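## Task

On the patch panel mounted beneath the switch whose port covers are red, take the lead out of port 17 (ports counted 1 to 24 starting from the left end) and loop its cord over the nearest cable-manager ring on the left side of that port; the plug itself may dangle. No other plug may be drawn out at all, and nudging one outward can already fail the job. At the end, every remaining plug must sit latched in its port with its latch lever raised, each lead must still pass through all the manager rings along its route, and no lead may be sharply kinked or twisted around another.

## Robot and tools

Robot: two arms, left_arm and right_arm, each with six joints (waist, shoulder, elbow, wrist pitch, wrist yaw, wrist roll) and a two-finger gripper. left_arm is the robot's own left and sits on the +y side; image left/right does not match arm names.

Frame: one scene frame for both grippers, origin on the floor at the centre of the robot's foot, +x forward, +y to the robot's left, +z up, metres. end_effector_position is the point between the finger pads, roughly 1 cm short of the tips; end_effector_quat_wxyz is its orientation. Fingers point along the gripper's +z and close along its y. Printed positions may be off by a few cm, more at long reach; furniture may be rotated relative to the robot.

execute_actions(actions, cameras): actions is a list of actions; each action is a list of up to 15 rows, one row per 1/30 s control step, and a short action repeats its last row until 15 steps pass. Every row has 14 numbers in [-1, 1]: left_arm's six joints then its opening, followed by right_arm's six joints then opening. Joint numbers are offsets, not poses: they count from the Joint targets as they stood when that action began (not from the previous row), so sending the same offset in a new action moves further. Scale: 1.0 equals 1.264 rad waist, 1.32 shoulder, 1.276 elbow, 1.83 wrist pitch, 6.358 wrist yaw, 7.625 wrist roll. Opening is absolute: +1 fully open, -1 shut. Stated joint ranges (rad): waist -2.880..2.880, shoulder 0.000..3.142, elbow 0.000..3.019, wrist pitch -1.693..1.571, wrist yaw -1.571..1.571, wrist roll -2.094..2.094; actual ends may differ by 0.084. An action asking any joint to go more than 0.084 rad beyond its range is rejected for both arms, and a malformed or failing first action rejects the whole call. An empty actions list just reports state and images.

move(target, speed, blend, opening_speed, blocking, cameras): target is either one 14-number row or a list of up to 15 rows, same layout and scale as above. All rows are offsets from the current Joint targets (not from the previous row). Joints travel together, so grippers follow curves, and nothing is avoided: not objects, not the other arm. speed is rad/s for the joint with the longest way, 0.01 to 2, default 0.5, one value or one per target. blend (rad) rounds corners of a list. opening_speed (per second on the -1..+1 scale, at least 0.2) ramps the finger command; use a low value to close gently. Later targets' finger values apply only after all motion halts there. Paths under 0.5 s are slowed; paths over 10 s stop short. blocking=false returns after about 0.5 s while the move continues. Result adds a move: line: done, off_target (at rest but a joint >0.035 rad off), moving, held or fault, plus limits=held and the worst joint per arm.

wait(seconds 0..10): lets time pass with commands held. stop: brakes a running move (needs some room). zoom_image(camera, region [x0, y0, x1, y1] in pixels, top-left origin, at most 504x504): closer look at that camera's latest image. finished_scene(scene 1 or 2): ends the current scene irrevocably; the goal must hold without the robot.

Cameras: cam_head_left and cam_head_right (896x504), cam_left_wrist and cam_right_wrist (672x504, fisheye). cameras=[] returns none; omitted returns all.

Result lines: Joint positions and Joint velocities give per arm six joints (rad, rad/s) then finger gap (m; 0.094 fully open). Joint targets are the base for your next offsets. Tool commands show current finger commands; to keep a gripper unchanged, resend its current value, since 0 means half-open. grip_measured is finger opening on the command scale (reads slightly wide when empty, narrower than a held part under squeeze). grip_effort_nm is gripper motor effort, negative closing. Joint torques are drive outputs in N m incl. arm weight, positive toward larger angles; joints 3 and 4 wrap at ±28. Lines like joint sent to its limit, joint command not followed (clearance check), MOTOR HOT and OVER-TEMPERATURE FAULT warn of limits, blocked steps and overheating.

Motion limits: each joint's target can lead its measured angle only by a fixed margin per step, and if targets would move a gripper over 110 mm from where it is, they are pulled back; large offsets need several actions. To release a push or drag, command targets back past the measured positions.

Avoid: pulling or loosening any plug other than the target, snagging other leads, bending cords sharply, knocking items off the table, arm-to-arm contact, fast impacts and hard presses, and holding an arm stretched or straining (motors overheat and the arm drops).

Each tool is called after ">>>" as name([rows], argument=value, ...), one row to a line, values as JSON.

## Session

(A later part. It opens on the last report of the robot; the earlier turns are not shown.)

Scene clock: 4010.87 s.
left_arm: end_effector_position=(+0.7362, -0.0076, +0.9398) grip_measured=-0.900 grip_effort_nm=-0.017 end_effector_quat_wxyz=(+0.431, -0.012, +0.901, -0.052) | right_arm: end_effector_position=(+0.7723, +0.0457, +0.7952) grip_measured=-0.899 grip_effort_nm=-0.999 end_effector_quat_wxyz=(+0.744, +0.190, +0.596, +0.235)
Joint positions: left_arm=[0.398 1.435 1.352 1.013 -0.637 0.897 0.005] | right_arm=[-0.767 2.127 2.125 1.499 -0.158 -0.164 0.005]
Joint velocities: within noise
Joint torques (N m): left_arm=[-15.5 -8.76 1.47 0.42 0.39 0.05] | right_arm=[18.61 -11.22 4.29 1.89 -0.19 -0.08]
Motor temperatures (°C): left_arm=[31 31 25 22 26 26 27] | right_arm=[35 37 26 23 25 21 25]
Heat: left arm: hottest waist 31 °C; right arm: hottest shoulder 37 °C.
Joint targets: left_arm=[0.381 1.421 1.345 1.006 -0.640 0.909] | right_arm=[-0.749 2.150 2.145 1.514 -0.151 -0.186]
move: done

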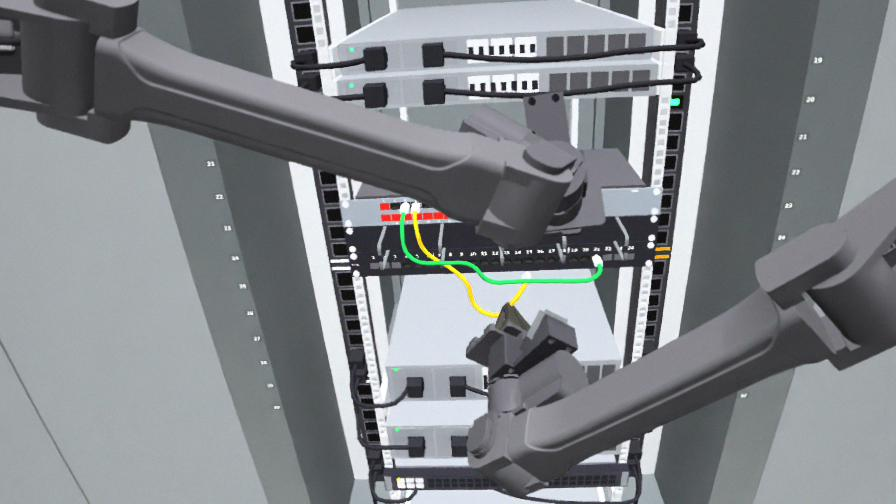

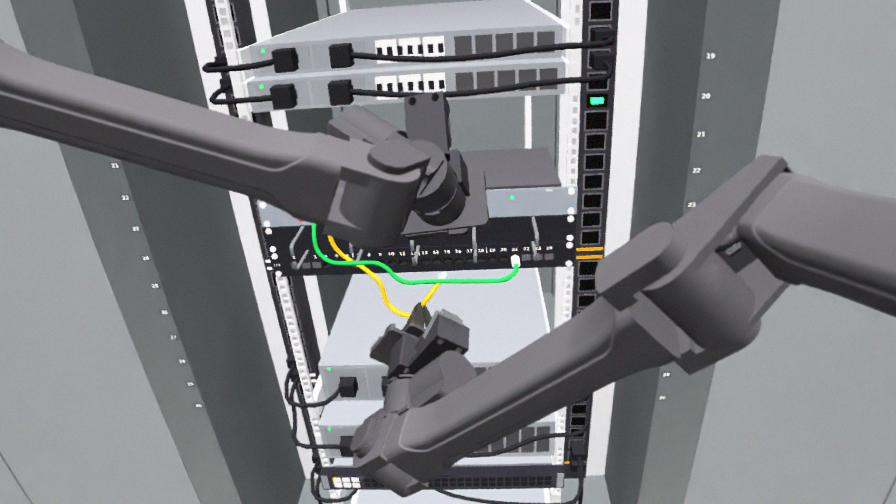

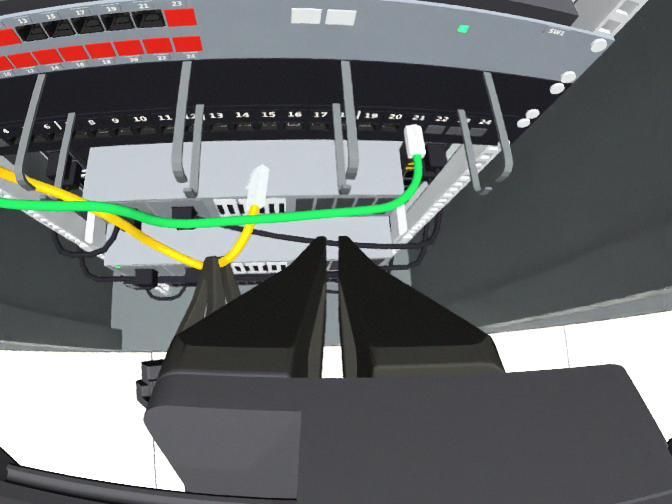

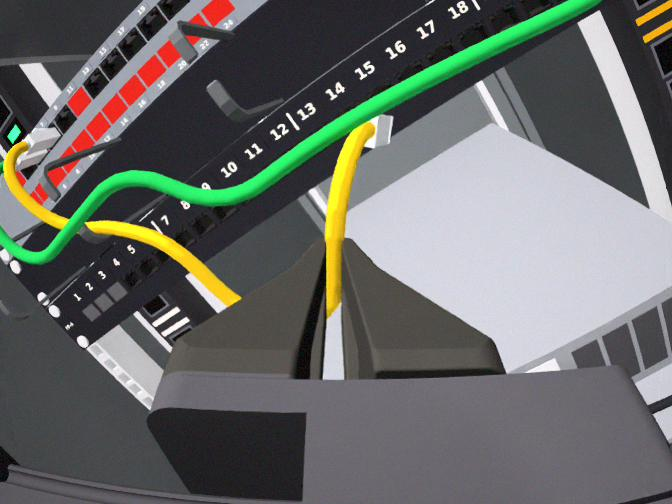

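>>> move([
  [0.1179,0,0,0,0,0,-0.33,0,0,0,0,0,0,-0.97],
  [0.1713,0.0848,0.1732,-0.0847,0.0077,-0.0127,-0.33,0,0,0,0,0,0,-0.97],
], speed=0.3, blend=0.02, cameras=["cam_right_wrist","cam_left_wrist","cam_head_right"])

>>> zoom_image(camera="cam_left_wrist", region=[180, 60, 520, 350])

Scene clock: 4045.33 s.
left_arm: end_effector_position=(+0.7891, +0.0258, +0.8595) grip_measured=-0.332 grip_effort_nm=0.056 end_effector_quat_wxyz=(+0.426, -0.004, +0.905, -0.005) | right_arm: end_effector_position=(+0.7723, +0.0457, +0.7952) grip_measured=-0.899 grip_effort_nm=-0.994 end_effector_quat_wxyz=(+0.745, +0.189, +0.596, +0.234)
Joint positions: left_arm=[0.567 1.508 1.547 0.859 -0.594 0.826 0.031] | right_arm=[-0.767 2.127 2.125 1.499 -0.158 -0.166 0.005]
Joint velocities: within noise
Joint torques (N m): left_arm=[-11.46 -9.41 4.03 0.59 0.56 -0.18] | right_arm=[18.67 -11.28 4.3 1.8 -0.21 -0.07]
Motor temperatures (°C): left_arm=[31 31 25 22 26 26 27] | right_arm=[36 35 26 23 25 22 25]
Heat: left arm: hottest waist 31 °C; right arm: hottest waist 36 °C.
Joint targets: left_arm=[0.598 1.533 1.566 0.850 -0.591 0.812] | right_arm=[-0.749 2.150 2.145 1.514 -0.151 -0.186]
move: done
Images, in order (width x height): cam_head_right 896x504, cam_left_wrist 672x504, cam_right_wrist 672x504.

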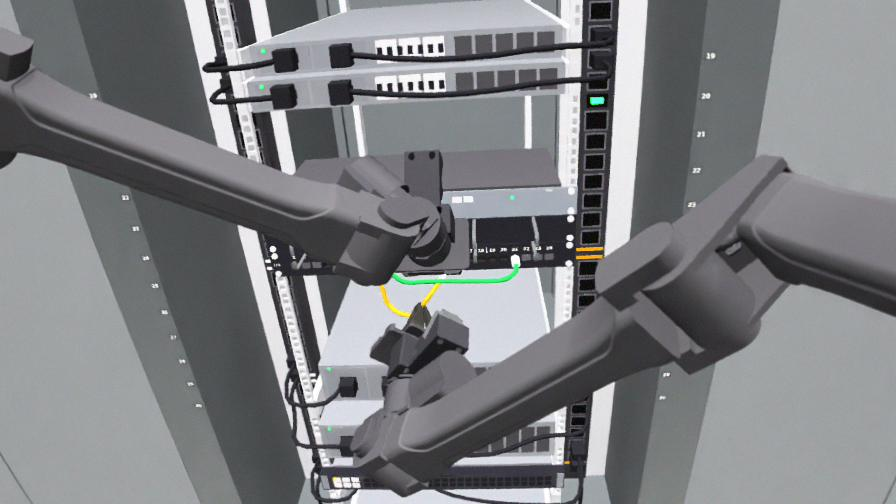

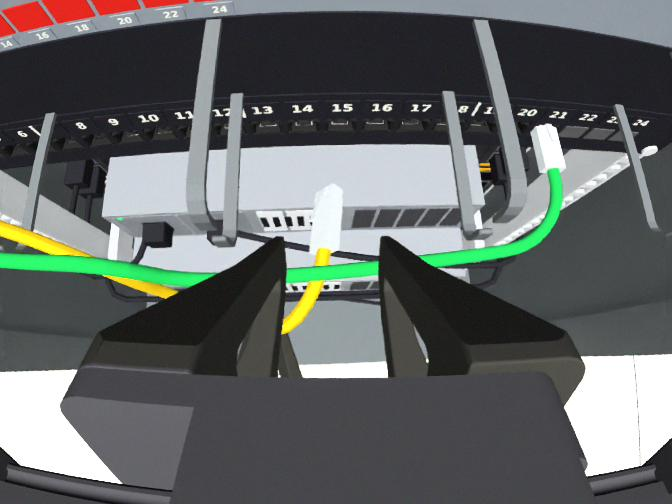

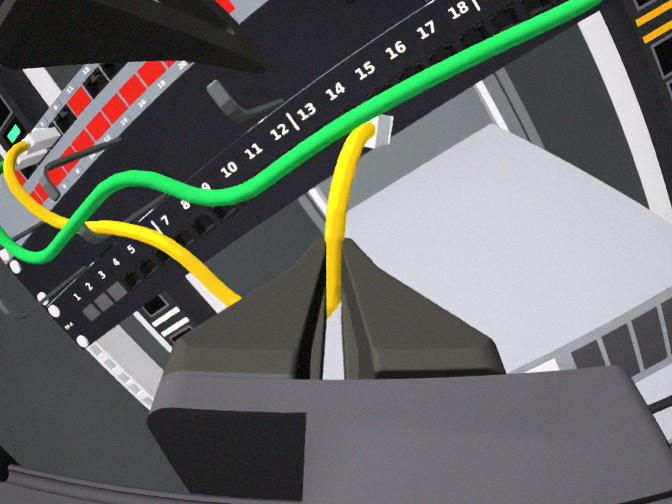

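Scaled by 1.482 from the camera's 672x504 image, which has a finer 960x720 frame.

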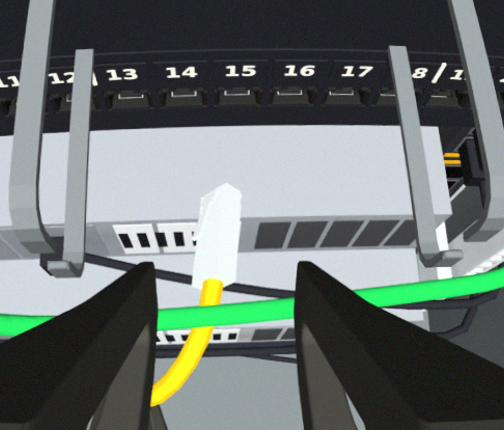

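>>> move(target=[0.0324,0.0417,0.0948,-0.0448,0.0039,-0.0047,-0.33,0,0,0,0,0,0,-0.97], speed=0.15, cameras=["cam_right_wrist","cam_left_wrist"])

>>> zoom_image(camera="cam_left_wrist", region=[180, 60, 520, 350])

Scene clock: 4062.03 s.
left_arm: end_effector_position=(+0.8167, +0.0277, +0.8384) grip_measured=-0.332 grip_effort_nm=0.061 end_effector_quat_wxyz=(+0.428, -0.006, +0.904, -0.004) | right_arm: end_effector_position=(+0.7723, +0.0457, +0.7952) grip_measured=-0.899 grip_effort_nm=-0.994 end_effector_quat_wxyz=(+0.745, +0.189, +0.596, +0.234)
Joint positions: left_arm=[0.606 1.556 1.664 0.777 -0.569 0.79 0.031] | right_arm=[-0.767 2.127 2.125 1.499 -0.158 -0.166 0.005]
Joint velocities: within noise
Joint torques (N m): left_arm=[-11.63 -10.05 4.7 0.69 0.53 -0.21] | right_arm=[18.61 -11.22 4.26 1.8 -0.2 -0.07]
Motor temperatures (°C): left_arm=[30 31 25 22 27 26 27] | right_arm=[36 35 26 23 25 22 26]
Heat: left arm: hottest shoulder 31 °C; right arm: hottest waist 36 °C.
Joint targets: left_arm=[0.639 1.588 1.687 0.769 -0.566 0.776] | right_arm=[-0.749 2.150 2.145 1.514 -0.151 -0.185]
move: done
Images, in order (width x height): cam_left_wrist 672x504, cam_right_wrist 672x504.

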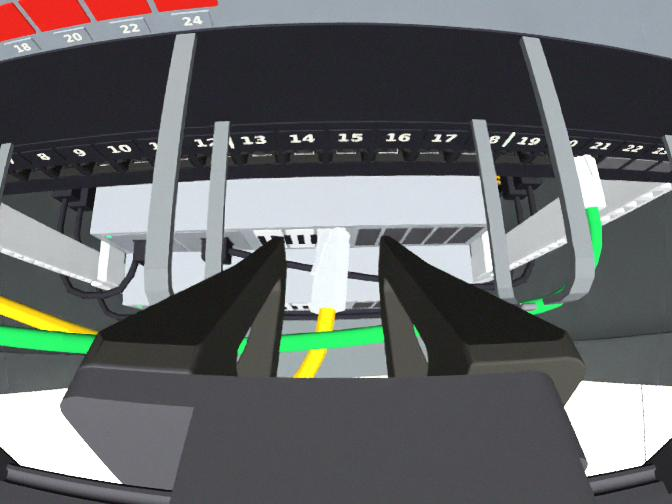

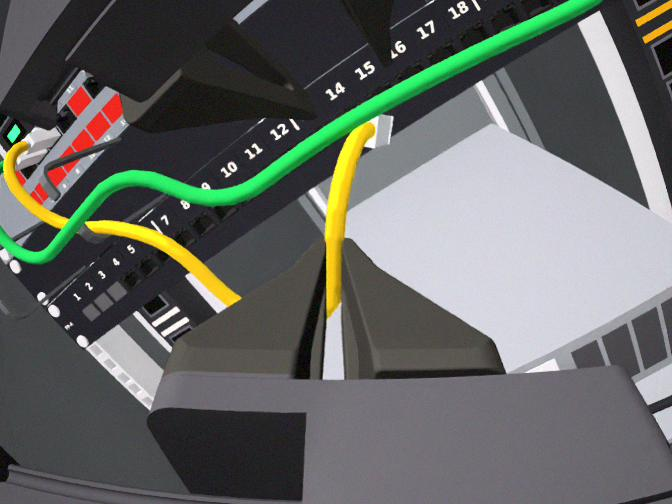

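Scaled by 1.482 from the camera's 672x504 image, which has a finer 960x720 frame.

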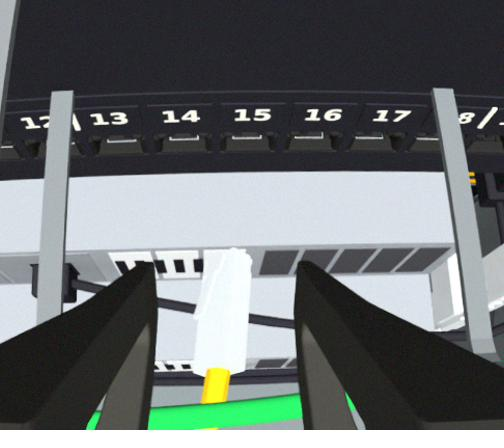

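>>> move(target=[0,0,0,0,0,0,-0.33,0,0.0061,0.0298,-0.0311,0,0,-0.97], speed=0.15, cameras=["cam_right_wrist","cam_left_wrist"])

>>> zoom_image(camera="cam_left_wrist", region=[180, 60, 520, 350])

Scene clock: 4080.00 s.
left_arm: end_effector_position=(+0.8168, +0.0276, +0.8384) grip_measured=-0.332 grip_effort_nm=0.056 end_effector_quat_wxyz=(+0.428, -0.007, +0.904, -0.004) | right_arm: end_effector_position=(+0.7813, +0.0460, +0.7948) grip_measured=-0.899 grip_effort_nm=-0.999 end_effector_quat_wxyz=(+0.744, +0.189, +0.596, +0.234)
Joint positions: left_arm=[0.606 1.556 1.665 0.776 -0.569 0.789 0.031] | right_arm=[-0.767 2.135 2.161 1.47 -0.157 -0.166 0.005]
Joint velocities: within noise
Joint torques (N m): left_arm=[-11.63 -9.99 4.68 0.69 0.52 -0.17] | right_arm=[18.84 -11.58 4.68 0.77 -0.25 -0.06]
Motor temperatures (°C): left_arm=[30 31 26 22 27 26 27] | right_arm=[36 35 26 23 25 22 26]
Heat: left arm: hottest shoulder 31 °C; right arm: hottest waist 36 °C.
Joint targets: left_arm=[0.639 1.588 1.687 0.769 -0.566 0.776] | right_arm=[-0.749 2.158 2.183 1.457 -0.151 -0.186]
move: done
Images, in order (width x height): cam_left_wrist 672x504, cam_right_wrist 672x504.

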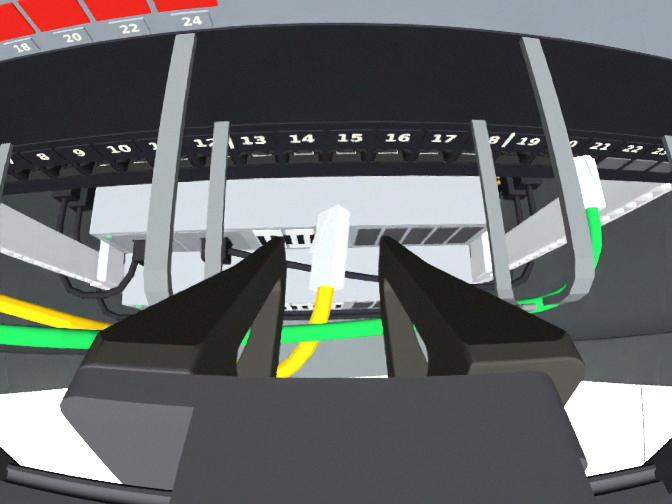

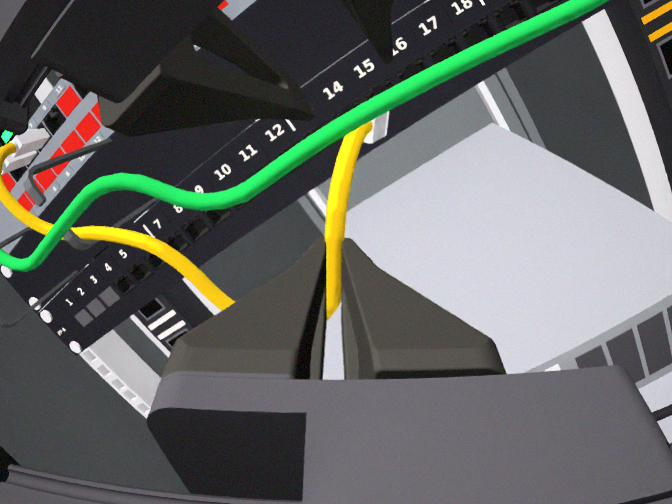

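Scaled by 1.482 from the camera's 672x504 image, which has a finer 960x720 frame.

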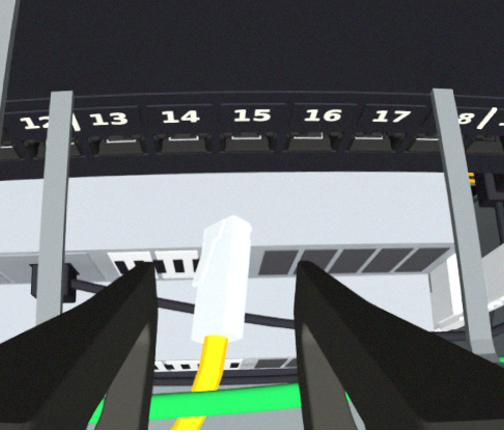

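>>> move(target=[0.0275,0.0340,0.0540,-0.0138,0.002,-0.0024,-0.33,0,0,0,0,0,0,-0.97], speed=0.1, cameras=["cam_left_wrist"])

>>> zoom_image(camera="cam_left_wrist", region=[180, 100, 520, 390])

Scene clock: 4100.90 s.
left_arm: end_effector_position=(+0.8235, +0.0214, +0.8187) grip_measured=-0.332 grip_effort_nm=0.056 end_effector_quat_wxyz=(+0.429, -0.003, +0.903, -0.002) | right_arm: end_effector_position=(+0.7794, +0.0480, +0.7925) grip_measured=-0.899 grip_effort_nm=-1.004 end_effector_quat_wxyz=(+0.742, +0.189, +0.598, +0.235)
Joint positions: left_arm=[0.63 1.603 1.728 0.752 -0.553 0.777 0.031] | right_arm=[-0.767 2.139 2.161 1.468 -0.156 -0.166 0.005]
Joint velocities: within noise
Joint torques (N m): left_arm=[-11.46 -10.7 5.22 0.69 0.4 -0.24] | right_arm=[18.9 -11.58 4.68 0.75 -0.27 -0.07]
Motor temperatures (°C): left_arm=[30 31 26 22 27 26 27] | right_arm=[36 34 26 23 25 22 26]
Heat: left arm: hottest shoulder 31 °C; right arm: hottest waist 36 °C.
Joint targets: left_arm=[0.673 1.633 1.755 0.743 -0.553 0.758] | right_arm=[-0.749 2.158 2.183 1.457 -0.151 -0.185]
move: off_target (left_arm); left_arm: the waist is farthest, 0.044 rad from its target
Images, in order (width x height): cam_left_wrist 672x504.

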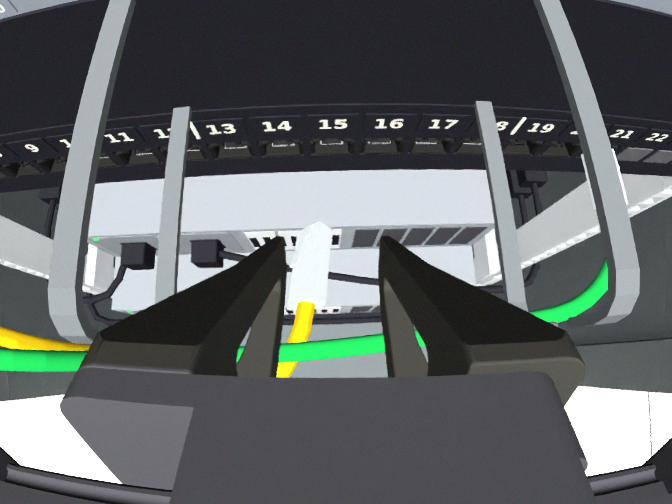

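Scaled by 1.482 from the camera's 672x504 image, which has a finer 960x720 frame.

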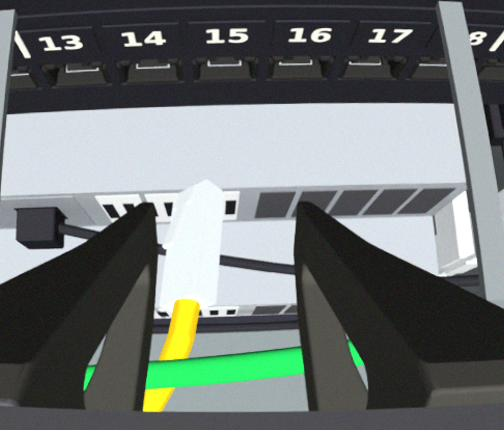

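>>> move(target=[0,0,0,0,0,0,-0.97,0,0,0,0,0,0,-0.97], opening_speed=0.3, cameras=["cam_left_wrist","cam_right_wrist"])

>>> zoom_image(camera="cam_left_wrist", region=[180, 100, 520, 390])

>>> zoom_image(camera="cam_right_wrist", region=[200, 0, 520, 350])

Scene clock: 4109.63 s.
left_arm: end_effector_position=(+0.8281, +0.0275, +0.8172) grip_measured=-0.967 grip_effort_nm=-0.125 end_effector_quat_wxyz=(+0.431, -0.008, +0.902, +0.003) | right_arm: end_effector_position=(+0.7792, +0.0482, +0.7924) grip_measured=-0.899 grip_effort_nm=-0.994 end_effector_quat_wxyz=(+0.742, +0.189, +0.599, +0.235)
Joint positions: left_arm=[0.638 1.603 1.738 0.751 -0.553 0.772 0.002] | right_arm=[-0.767 2.139 2.161 1.468 -0.156 -0.166 0.005]
Joint velocities: within noise
Joint torques (N m): left_arm=[-11.81 -10.93 4.52 0.75 0.4 -0.2] | right_arm=[18.96 -11.93 4.6 0.73 -0.27 -0.06]
Motor temperatures (°C): left_arm=[30 31 27 22 27 26 27] | right_arm=[36 34 26 23 25 22 26]
Heat: left arm: hottest shoulder 31 °C; right arm: hottest waist 36 °C.
Joint targets: left_arm=[0.674 1.633 1.756 0.744 -0.553 0.758] | right_arm=[-0.749 2.158 2.183 1.457 -0.151 -0.185]
move: done
Images, in order (width x height): cam_left_wrist 672x504, cam_right_wrist 672x504.

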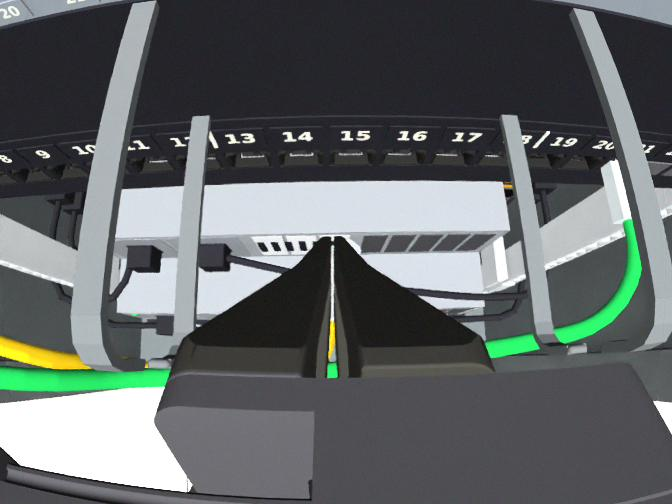

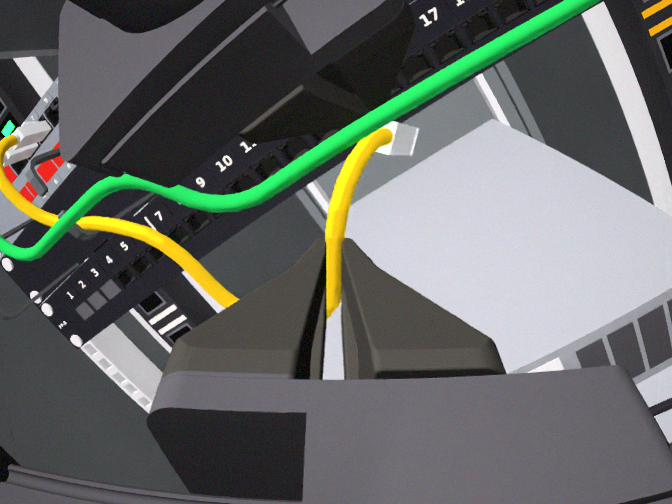

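Scaled by 1.482 from the camera's 672x504 image, which has a finer 960x720 frame.

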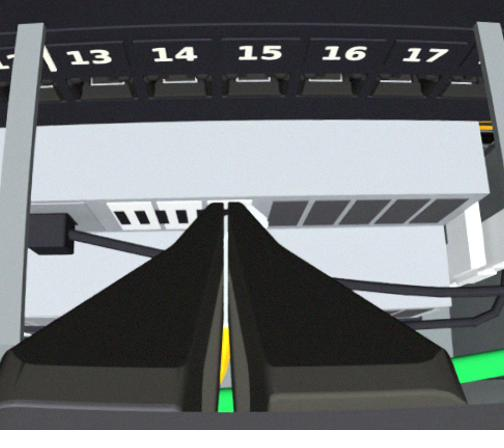

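Scaled by 1.440 from the camera's 672x504 image, which has a finer 960x720 frame.

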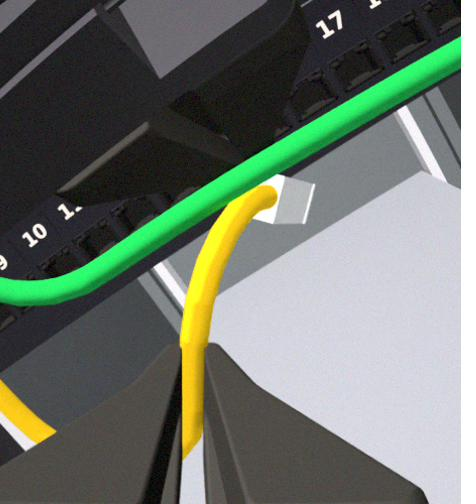

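>>> move([
  [0,0,0,0,0,0,-0.4,0,0,0,0,0,0,-0.97],
  [0.0095,0.0115,0.0085,0,0,0,-0.4,0.004,-0.0371,-0.0415,0,0,0,-0.97],
], speed=0.1, cameras=["cam_left_wrist","cam_right_wrist"])

>>> zoom_image(camera="cam_left_wrist", region=[180, 100, 520, 390])

Scene clock: 4141.80 s.
left_arm: end_effector_position=(+0.8263, +0.0223, +0.8156) grip_measured=-0.402 grip_effort_nm=0.076 end_effector_quat_wxyz=(+0.433, -0.003, +0.901, -0.003) | right_arm: end_effector_position=(+0.7784, +0.0489, +0.7916) grip_measured=-0.899 grip_effort_nm=-0.999 end_effector_quat_wxyz=(+0.742, +0.189, +0.599, +0.235)
Joint positions: left_arm=[0.638 1.609 1.738 0.747 -0.539 0.771 0.028] | right_arm=[-0.767 2.14 2.161 1.468 -0.156 -0.166 0.005]
Joint velocities: within noise
Joint torques (N m): left_arm=[-14.86 -12.92 3.26 1.07 0.27 -0.08] | right_arm=[17.26 -13.16 2.91 1.28 -0.43 0.13]
Motor temperatures (°C): left_arm=[30 31 27 22 27 26 27] | right_arm=[37 35 26 23 25 22 26]
Heat: left arm: hottest shoulder 31 °C; right arm: hottest waist 37 °C.
Joint targets: left_arm=[0.638 1.609 1.738 0.747 -0.543 0.771] | right_arm=[-0.767 2.140 2.161 1.468 -0.156 -0.166]
move: held (left_arm, right_arm; a check stopped the path); path passed 1 of 2 targets; limits=held; left_arm: the waist is farthest, 0.048 rad from its target
joint command not followed: on one or more control steps a check withheld the commanded joint targets of the left arm, and it was not sent them on those steps.
cause: the commanded joint targets, or the way to them, would bring a part of the robot too close to another arm (this arm's wrist (the part past joint 5) and the right arm's wrist camera, along the way the arms are being sent, or toward where that arm still pushes).
joint command not followed: on one or more control steps a check withheld the commanded joint targets of the right arm, and it was not sent them on those steps.
cause: the commanded joint targets, or the way to them, would bring a part of the robot too close to another arm (this arm's wrist camera and the left arm's wrist (the part past joint 5), along the way the arms are being sent, or toward where that arm still pushes).
Images, in order (width x height): cam_left_wrist 672x504, cam_right_wrist 672x504.

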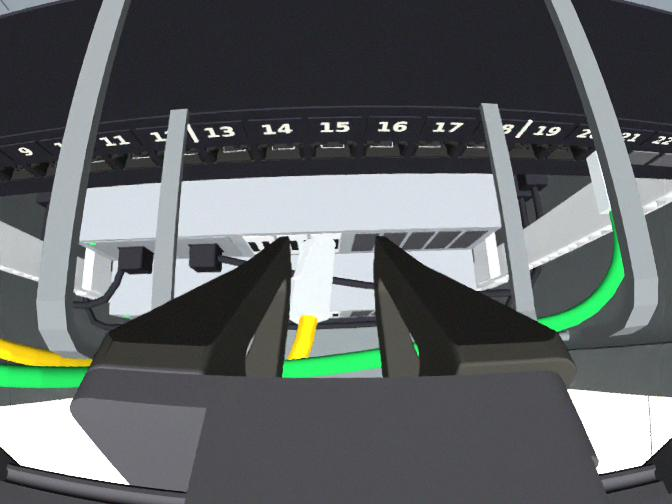

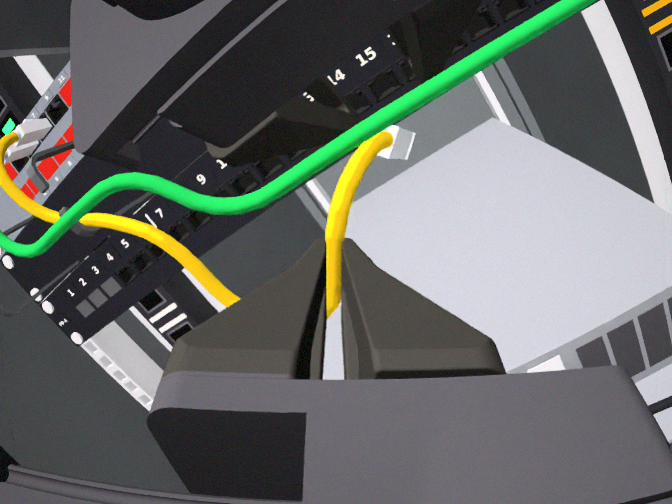

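Scaled by 1.482 from the camera's 672x504 image, which has a finer 960x720 frame.

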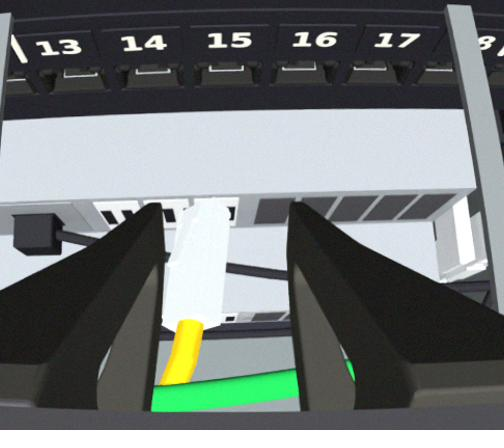

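>>> move([
  [-0.0411,-0.0939,-0.0658,-0.1464,-0.0134,-0.0092,-0.4,0,0,0,0,0,0,-0.97],
  [-0.0411,-0.0939,-0.0658,-0.1464,-0.0134,-0.0092,-0.6,-0.0166,-0.0386,-0.0478,0.0164,0,0.0367,-0.97],
], speed=0.2, cameras=["cam_left_wrist","cam_right_wrist"])

>>> zoom_image(camera="cam_left_wrist", region=[180, 100, 520, 390])

Scene clock: 4203.17 s.
left_arm: end_effector_position=(+0.8020, +0.0230, +0.8253) grip_measured=-0.598 grip_effort_nm=-0.120 end_effector_quat_wxyz=(+0.345, +0.039, +0.937, -0.034) | right_arm: end_effector_position=(+0.7758, +0.0448, +0.7957) grip_measured=-0.899 grip_effort_nm=-0.994 end_effector_quat_wxyz=(+0.701, +0.266, +0.571, +0.334)
Joint positions: left_arm=[0.605 1.5 1.663 0.487 -0.625 0.714 0.019] | right_arm=[-0.767 2.111 2.109 1.482 -0.156 0.103 0.005]
Joint velocities: within noise
Joint torques (N m): left_arm=[-15.62 -13.45 2.59 0.58 0.21 -0.17] | right_arm=[15.5 -14.74 1.91 1.92 -0.46 0.26]
Motor temperatures (°C): left_arm=[30 34 26 22 26 26 27] | right_arm=[36 35 25 23 25 21 27]
Heat: left arm: hottest shoulder 34 °C; right arm: hottest waist 36 °C.
Joint targets: left_arm=[0.586 1.485 1.655 0.479 -0.629 0.701] | right_arm=[-0.788 2.090 2.100 1.498 -0.156 0.114]
move: done
Images, in order (width x height): cam_left_wrist 672x504, cam_right_wrist 672x504.

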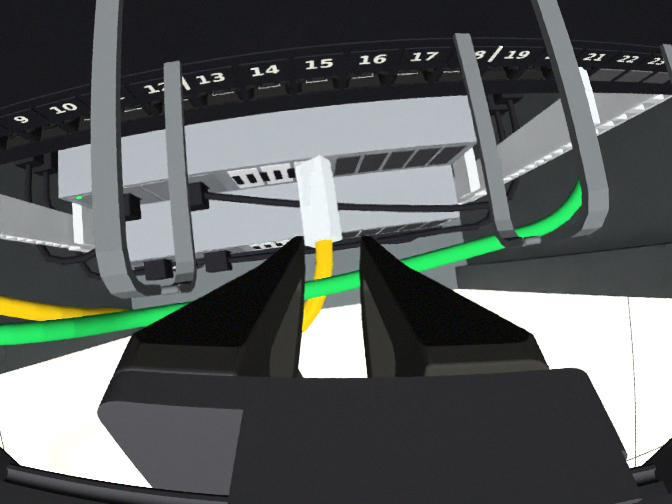

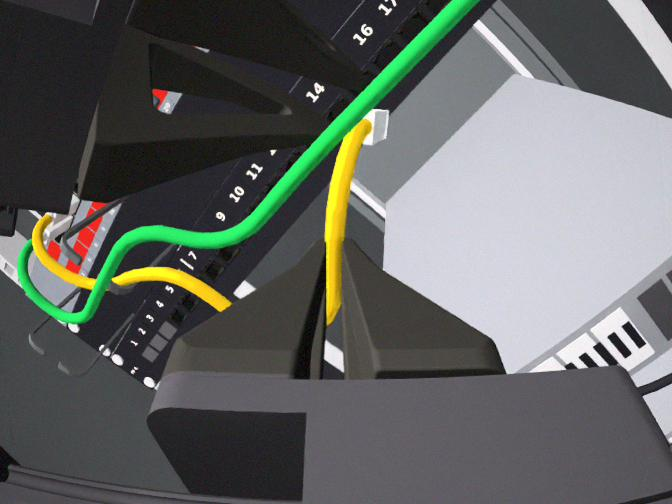

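Scaled by 1.482 from the camera's 672x504 image, which has a finer 960x720 frame.

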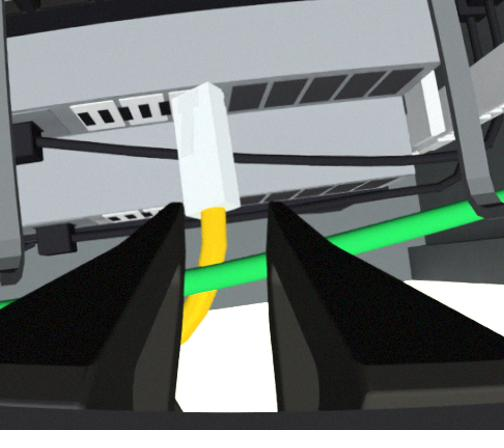

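>>> move(target=[0.0538,0.053,0.0713,-0.0191,0,0,-0.6,0,0,0,0,0,0,-0.97], speed=0.1, cameras=["cam_left_wrist","cam_right_wrist"])

>>> zoom_image(camera="cam_left_wrist", region=[180, 100, 520, 390])

Scene clock: 4229.43 s.
left_arm: end_effector_position=(+0.8138, +0.0238, +0.8174) grip_measured=-0.599 grip_effort_nm=-0.090 end_effector_quat_wxyz=(+0.343, +0.041, +0.938, -0.029) | right_arm: end_effector_position=(+0.7763, +0.0443, +0.7962) grip_measured=-0.899 grip_effort_nm=-0.999 end_effector_quat_wxyz=(+0.701, +0.267, +0.571, +0.334)
Joint positions: left_arm=[0.617 1.525 1.72 0.452 -0.625 0.713 0.019] | right_arm=[-0.767 2.11 2.109 1.482 -0.156 0.103 0.005]
Joint velocities: within noise
Joint torques (N m): left_arm=[-10.75 -10.81 5.26 0.62 0.19 -0.16] | right_arm=[15.85 -14.74 1.96 1.88 -0.44 0.22]
Motor temperatures (°C): left_arm=[31 33 26 22 26 26 27] | right_arm=[36 35 25 23 25 21 27]
Heat: left arm: hottest shoulder 33 °C; right arm: hottest waist 36 °C.
Joint targets: left_arm=[0.654 1.555 1.745 0.444 -0.629 0.701] | right_arm=[-0.788 2.090 2.100 1.497 -0.156 0.114]
move: off_target (left_arm); left_arm: the waist is farthest, 0.037 rad from its target
Images, in order (width x height): cam_left_wrist 672x504, cam_right_wrist 672x504.

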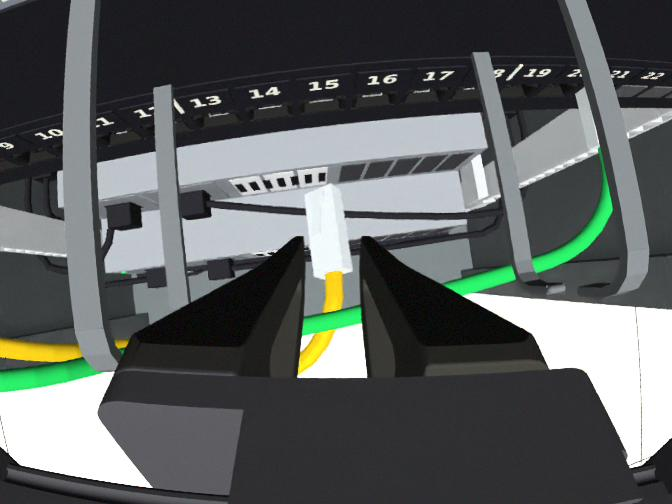

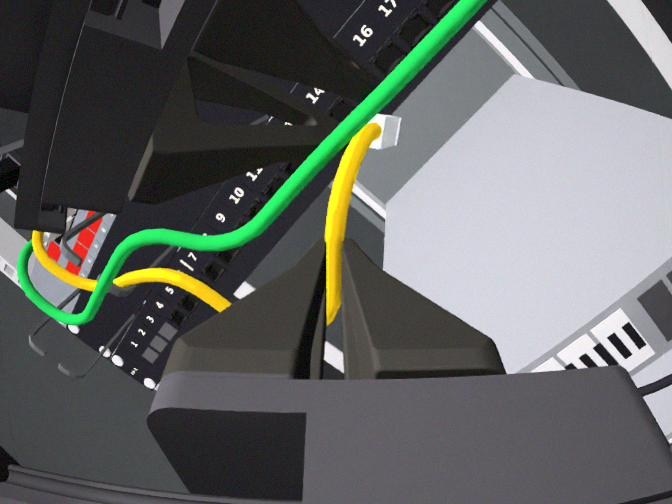

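Scaled by 1.482 from the camera's 672x504 image, which has a finer 960x720 frame.

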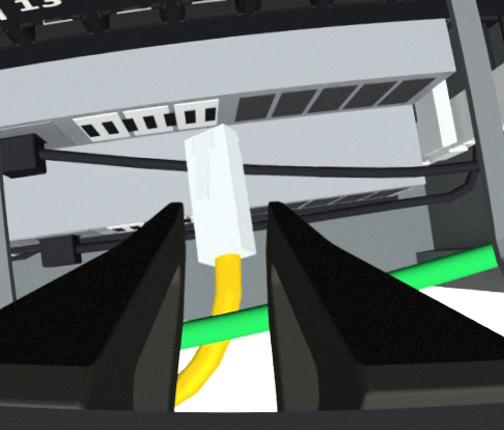

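>>> move(target=[0.0101,0.019,0.0333,-0.0095,0,0,-0.6,0,0,0,0,0,0,-0.97], speed=0.1, cameras=["cam_left_wrist","cam_right_wrist"])

>>> zoom_image(camera="cam_left_wrist", region=[180, 100, 520, 390])

Scene clock: 4246.43 s.
left_arm: end_effector_position=(+0.8222, +0.0236, +0.8116) grip_measured=-0.599 grip_effort_nm=-0.095 end_effector_quat_wxyz=(+0.343, +0.041, +0.938, -0.025) | right_arm: end_effector_position=(+0.7763, +0.0443, +0.7962) grip_measured=-0.899 grip_effort_nm=-0.999 end_effector_quat_wxyz=(+0.701, +0.267, +0.571, +0.334)
Joint positions: left_arm=[0.625 1.547 1.762 0.435 -0.625 0.713 0.019] | right_arm=[-0.767 2.11 2.109 1.482 -0.156 0.104 0.005]
Joint velocities: within noise
Joint torques (N m): left_arm=[-10.7 -10.64 5.41 0.55 0.2 -0.17] | right_arm=[15.33 -14.92 1.95 1.84 -0.44 0.2]
Motor temperatures (°C): left_arm=[30 34 26 22 26 26 27] | right_arm=[35 37 25 23 25 21 27]
Heat: left arm: hottest shoulder 34 °C; right arm: hottest shoulder 37 °C.
Joint targets: left_arm=[0.667 1.580 1.788 0.426 -0.629 0.701] | right_arm=[-0.788 2.090 2.100 1.497 -0.156 0.114]
move: off_target (left_arm); left_arm: the waist is farthest, 0.042 rad from its target
Images, in order (width x height): cam_left_wrist 672x504, cam_right_wrist 672x504.

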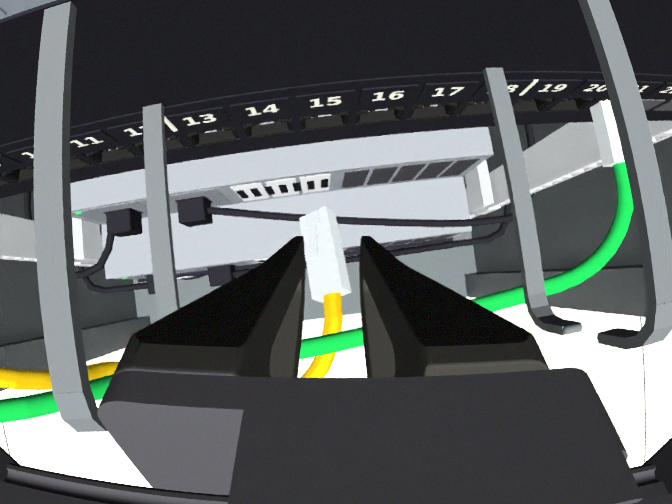

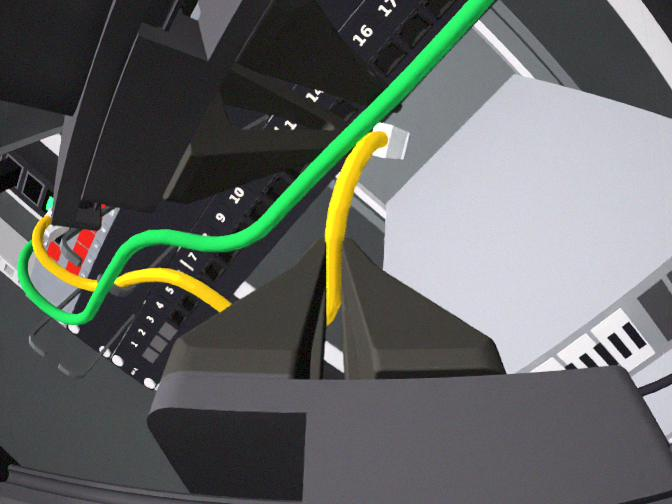

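Scaled by 1.482 from the camera's 672x504 image, which has a finer 960x720 frame.

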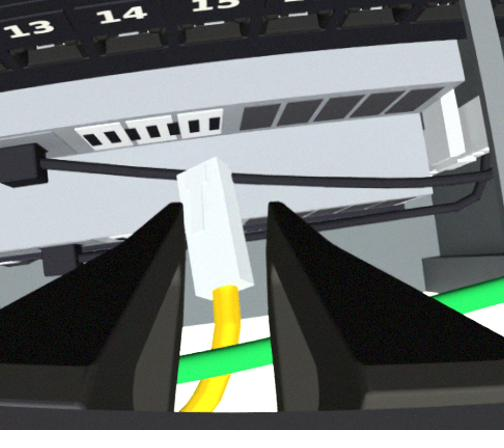

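>>> move(target=[0,0,0,0,0,0,-0.97,0,0,0,0,0,0,-0.97], opening_speed=0.3, cameras=["cam_left_wrist","cam_right_wrist"])

>>> zoom_image(camera="cam_left_wrist", region=[180, 100, 520, 390])

>>> zoom_image(camera="cam_right_wrist", region=[200, 0, 520, 350])

Scene clock: 4257.63 s.
left_arm: end_effector_position=(+0.8245, +0.0275, +0.8096) grip_measured=-0.967 grip_effort_nm=-0.125 end_effector_quat_wxyz=(+0.344, +0.039, +0.938, -0.022) | right_arm: end_effector_position=(+0.7754, +0.0450, +0.7956) grip_measured=-0.899 grip_effort_nm=-0.999 end_effector_quat_wxyz=(+0.700, +0.267, +0.572, +0.335)
Joint positions: left_arm=[0.631 1.547 1.768 0.434 -0.625 0.711 0.002] | right_arm=[-0.767 2.11 2.106 1.482 -0.156 0.104 0.005]
Joint velocities: within noise
Joint torques (N m): left_arm=[-11.16 -10.87 5.04 0.65 0.18 -0.16] | right_arm=[15.56 -14.68 2.19 1.89 -0.46 0.22]
Motor temperatures (°C): left_arm=[30 33 27 22 26 26 27] | right_arm=[35 37 25 23 25 21 27]
Heat: left arm: hottest shoulder 33 °C; right arm: hottest shoulder 37 °C.
Joint targets: left_arm=[0.667 1.580 1.788 0.426 -0.629 0.701] | right_arm=[-0.788 2.090 2.100 1.497 -0.156 0.114]
move: off_target (left_arm); left_arm: the waist is farthest, 0.036 rad from its target
Images, in order (width x height): cam_left_wrist 672x504, cam_right_wrist 672x504.

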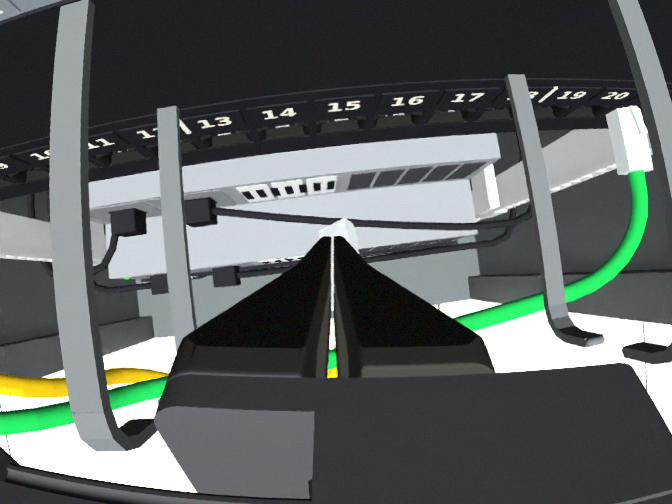

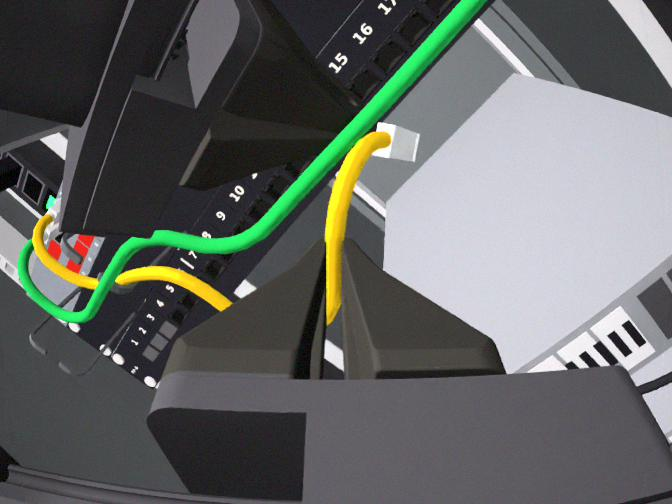

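Scaled by 1.482 from the camera's 672x504 image, which has a finer 960x720 frame.

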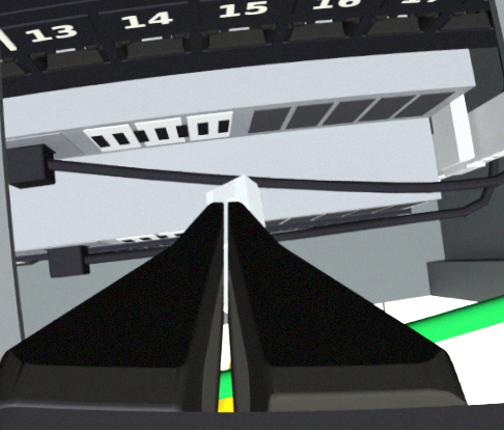

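Scaled by 1.440 from the camera's 672x504 image, which has a finer 960x720 frame.

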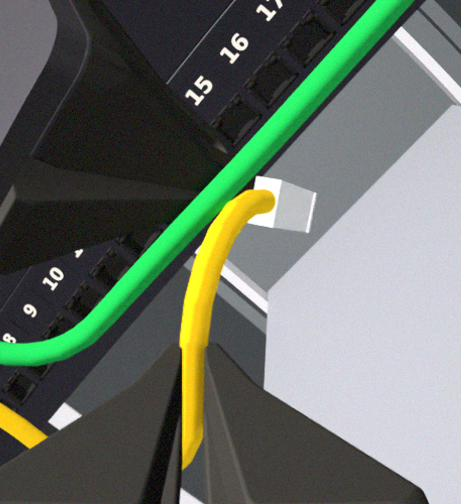

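>>> move([
  [-0.053,-0.0508,-0.0635,0.0197,0,0,-0.6,0,0,0,0,0,0,-0.97],
  [-0.053,-0.0508,-0.0635,0.0197,0,0,-0.6,0.0411,-0.0129,-0.018,0,0,0,-0.97],
], speed=0.12, cameras=["cam_left_wrist","cam_right_wrist"])

Scene clock: 4287.33 s.
left_arm: end_effector_position=(+0.8127, +0.0232, +0.8167) grip_measured=-0.602 grip_effort_nm=0.056 end_effector_quat_wxyz=(+0.343, +0.041, +0.938, -0.030) | right_arm: end_effector_position=(+0.7758, +0.0433, +0.7980) grip_measured=-0.899 grip_effort_nm=-0.994 end_effector_quat_wxyz=(+0.698, +0.266, +0.574, +0.336)
Joint positions: left_arm=[0.617 1.526 1.717 0.453 -0.624 0.711 0.019] | right_arm=[-0.766 2.096 2.086 1.482 -0.156 0.105 0.005]
Joint velocities: within noise
Joint torques (N m): left_arm=[-15.79 -13.68 2.61 1.33 0.17 -0.16] | right_arm=[19.31 -15.15 1.84 1.88 -0.46 0.21]
Motor temperatures (°C): left_arm=[30 32 28 22 26 26 27] | right_arm=[35 38 25 23 25 21 27]
Heat: left arm: hottest shoulder 32 °C; right arm: hottest shoulder 38 °C.
Joint targets: left_arm=[0.600 1.513 1.707 0.462 -0.628 0.701] | right_arm=[-0.736 2.072 2.077 1.497 -0.156 0.114]
move: done
Images, in order (width x height): cam_left_wrist 672x504, cam_right_wrist 672x504.

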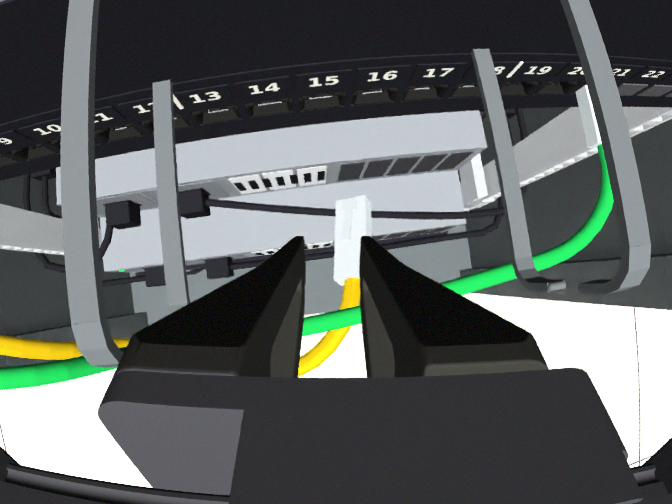

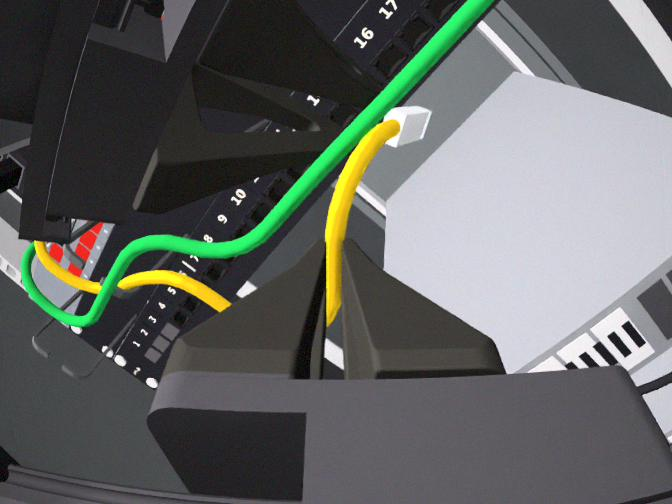

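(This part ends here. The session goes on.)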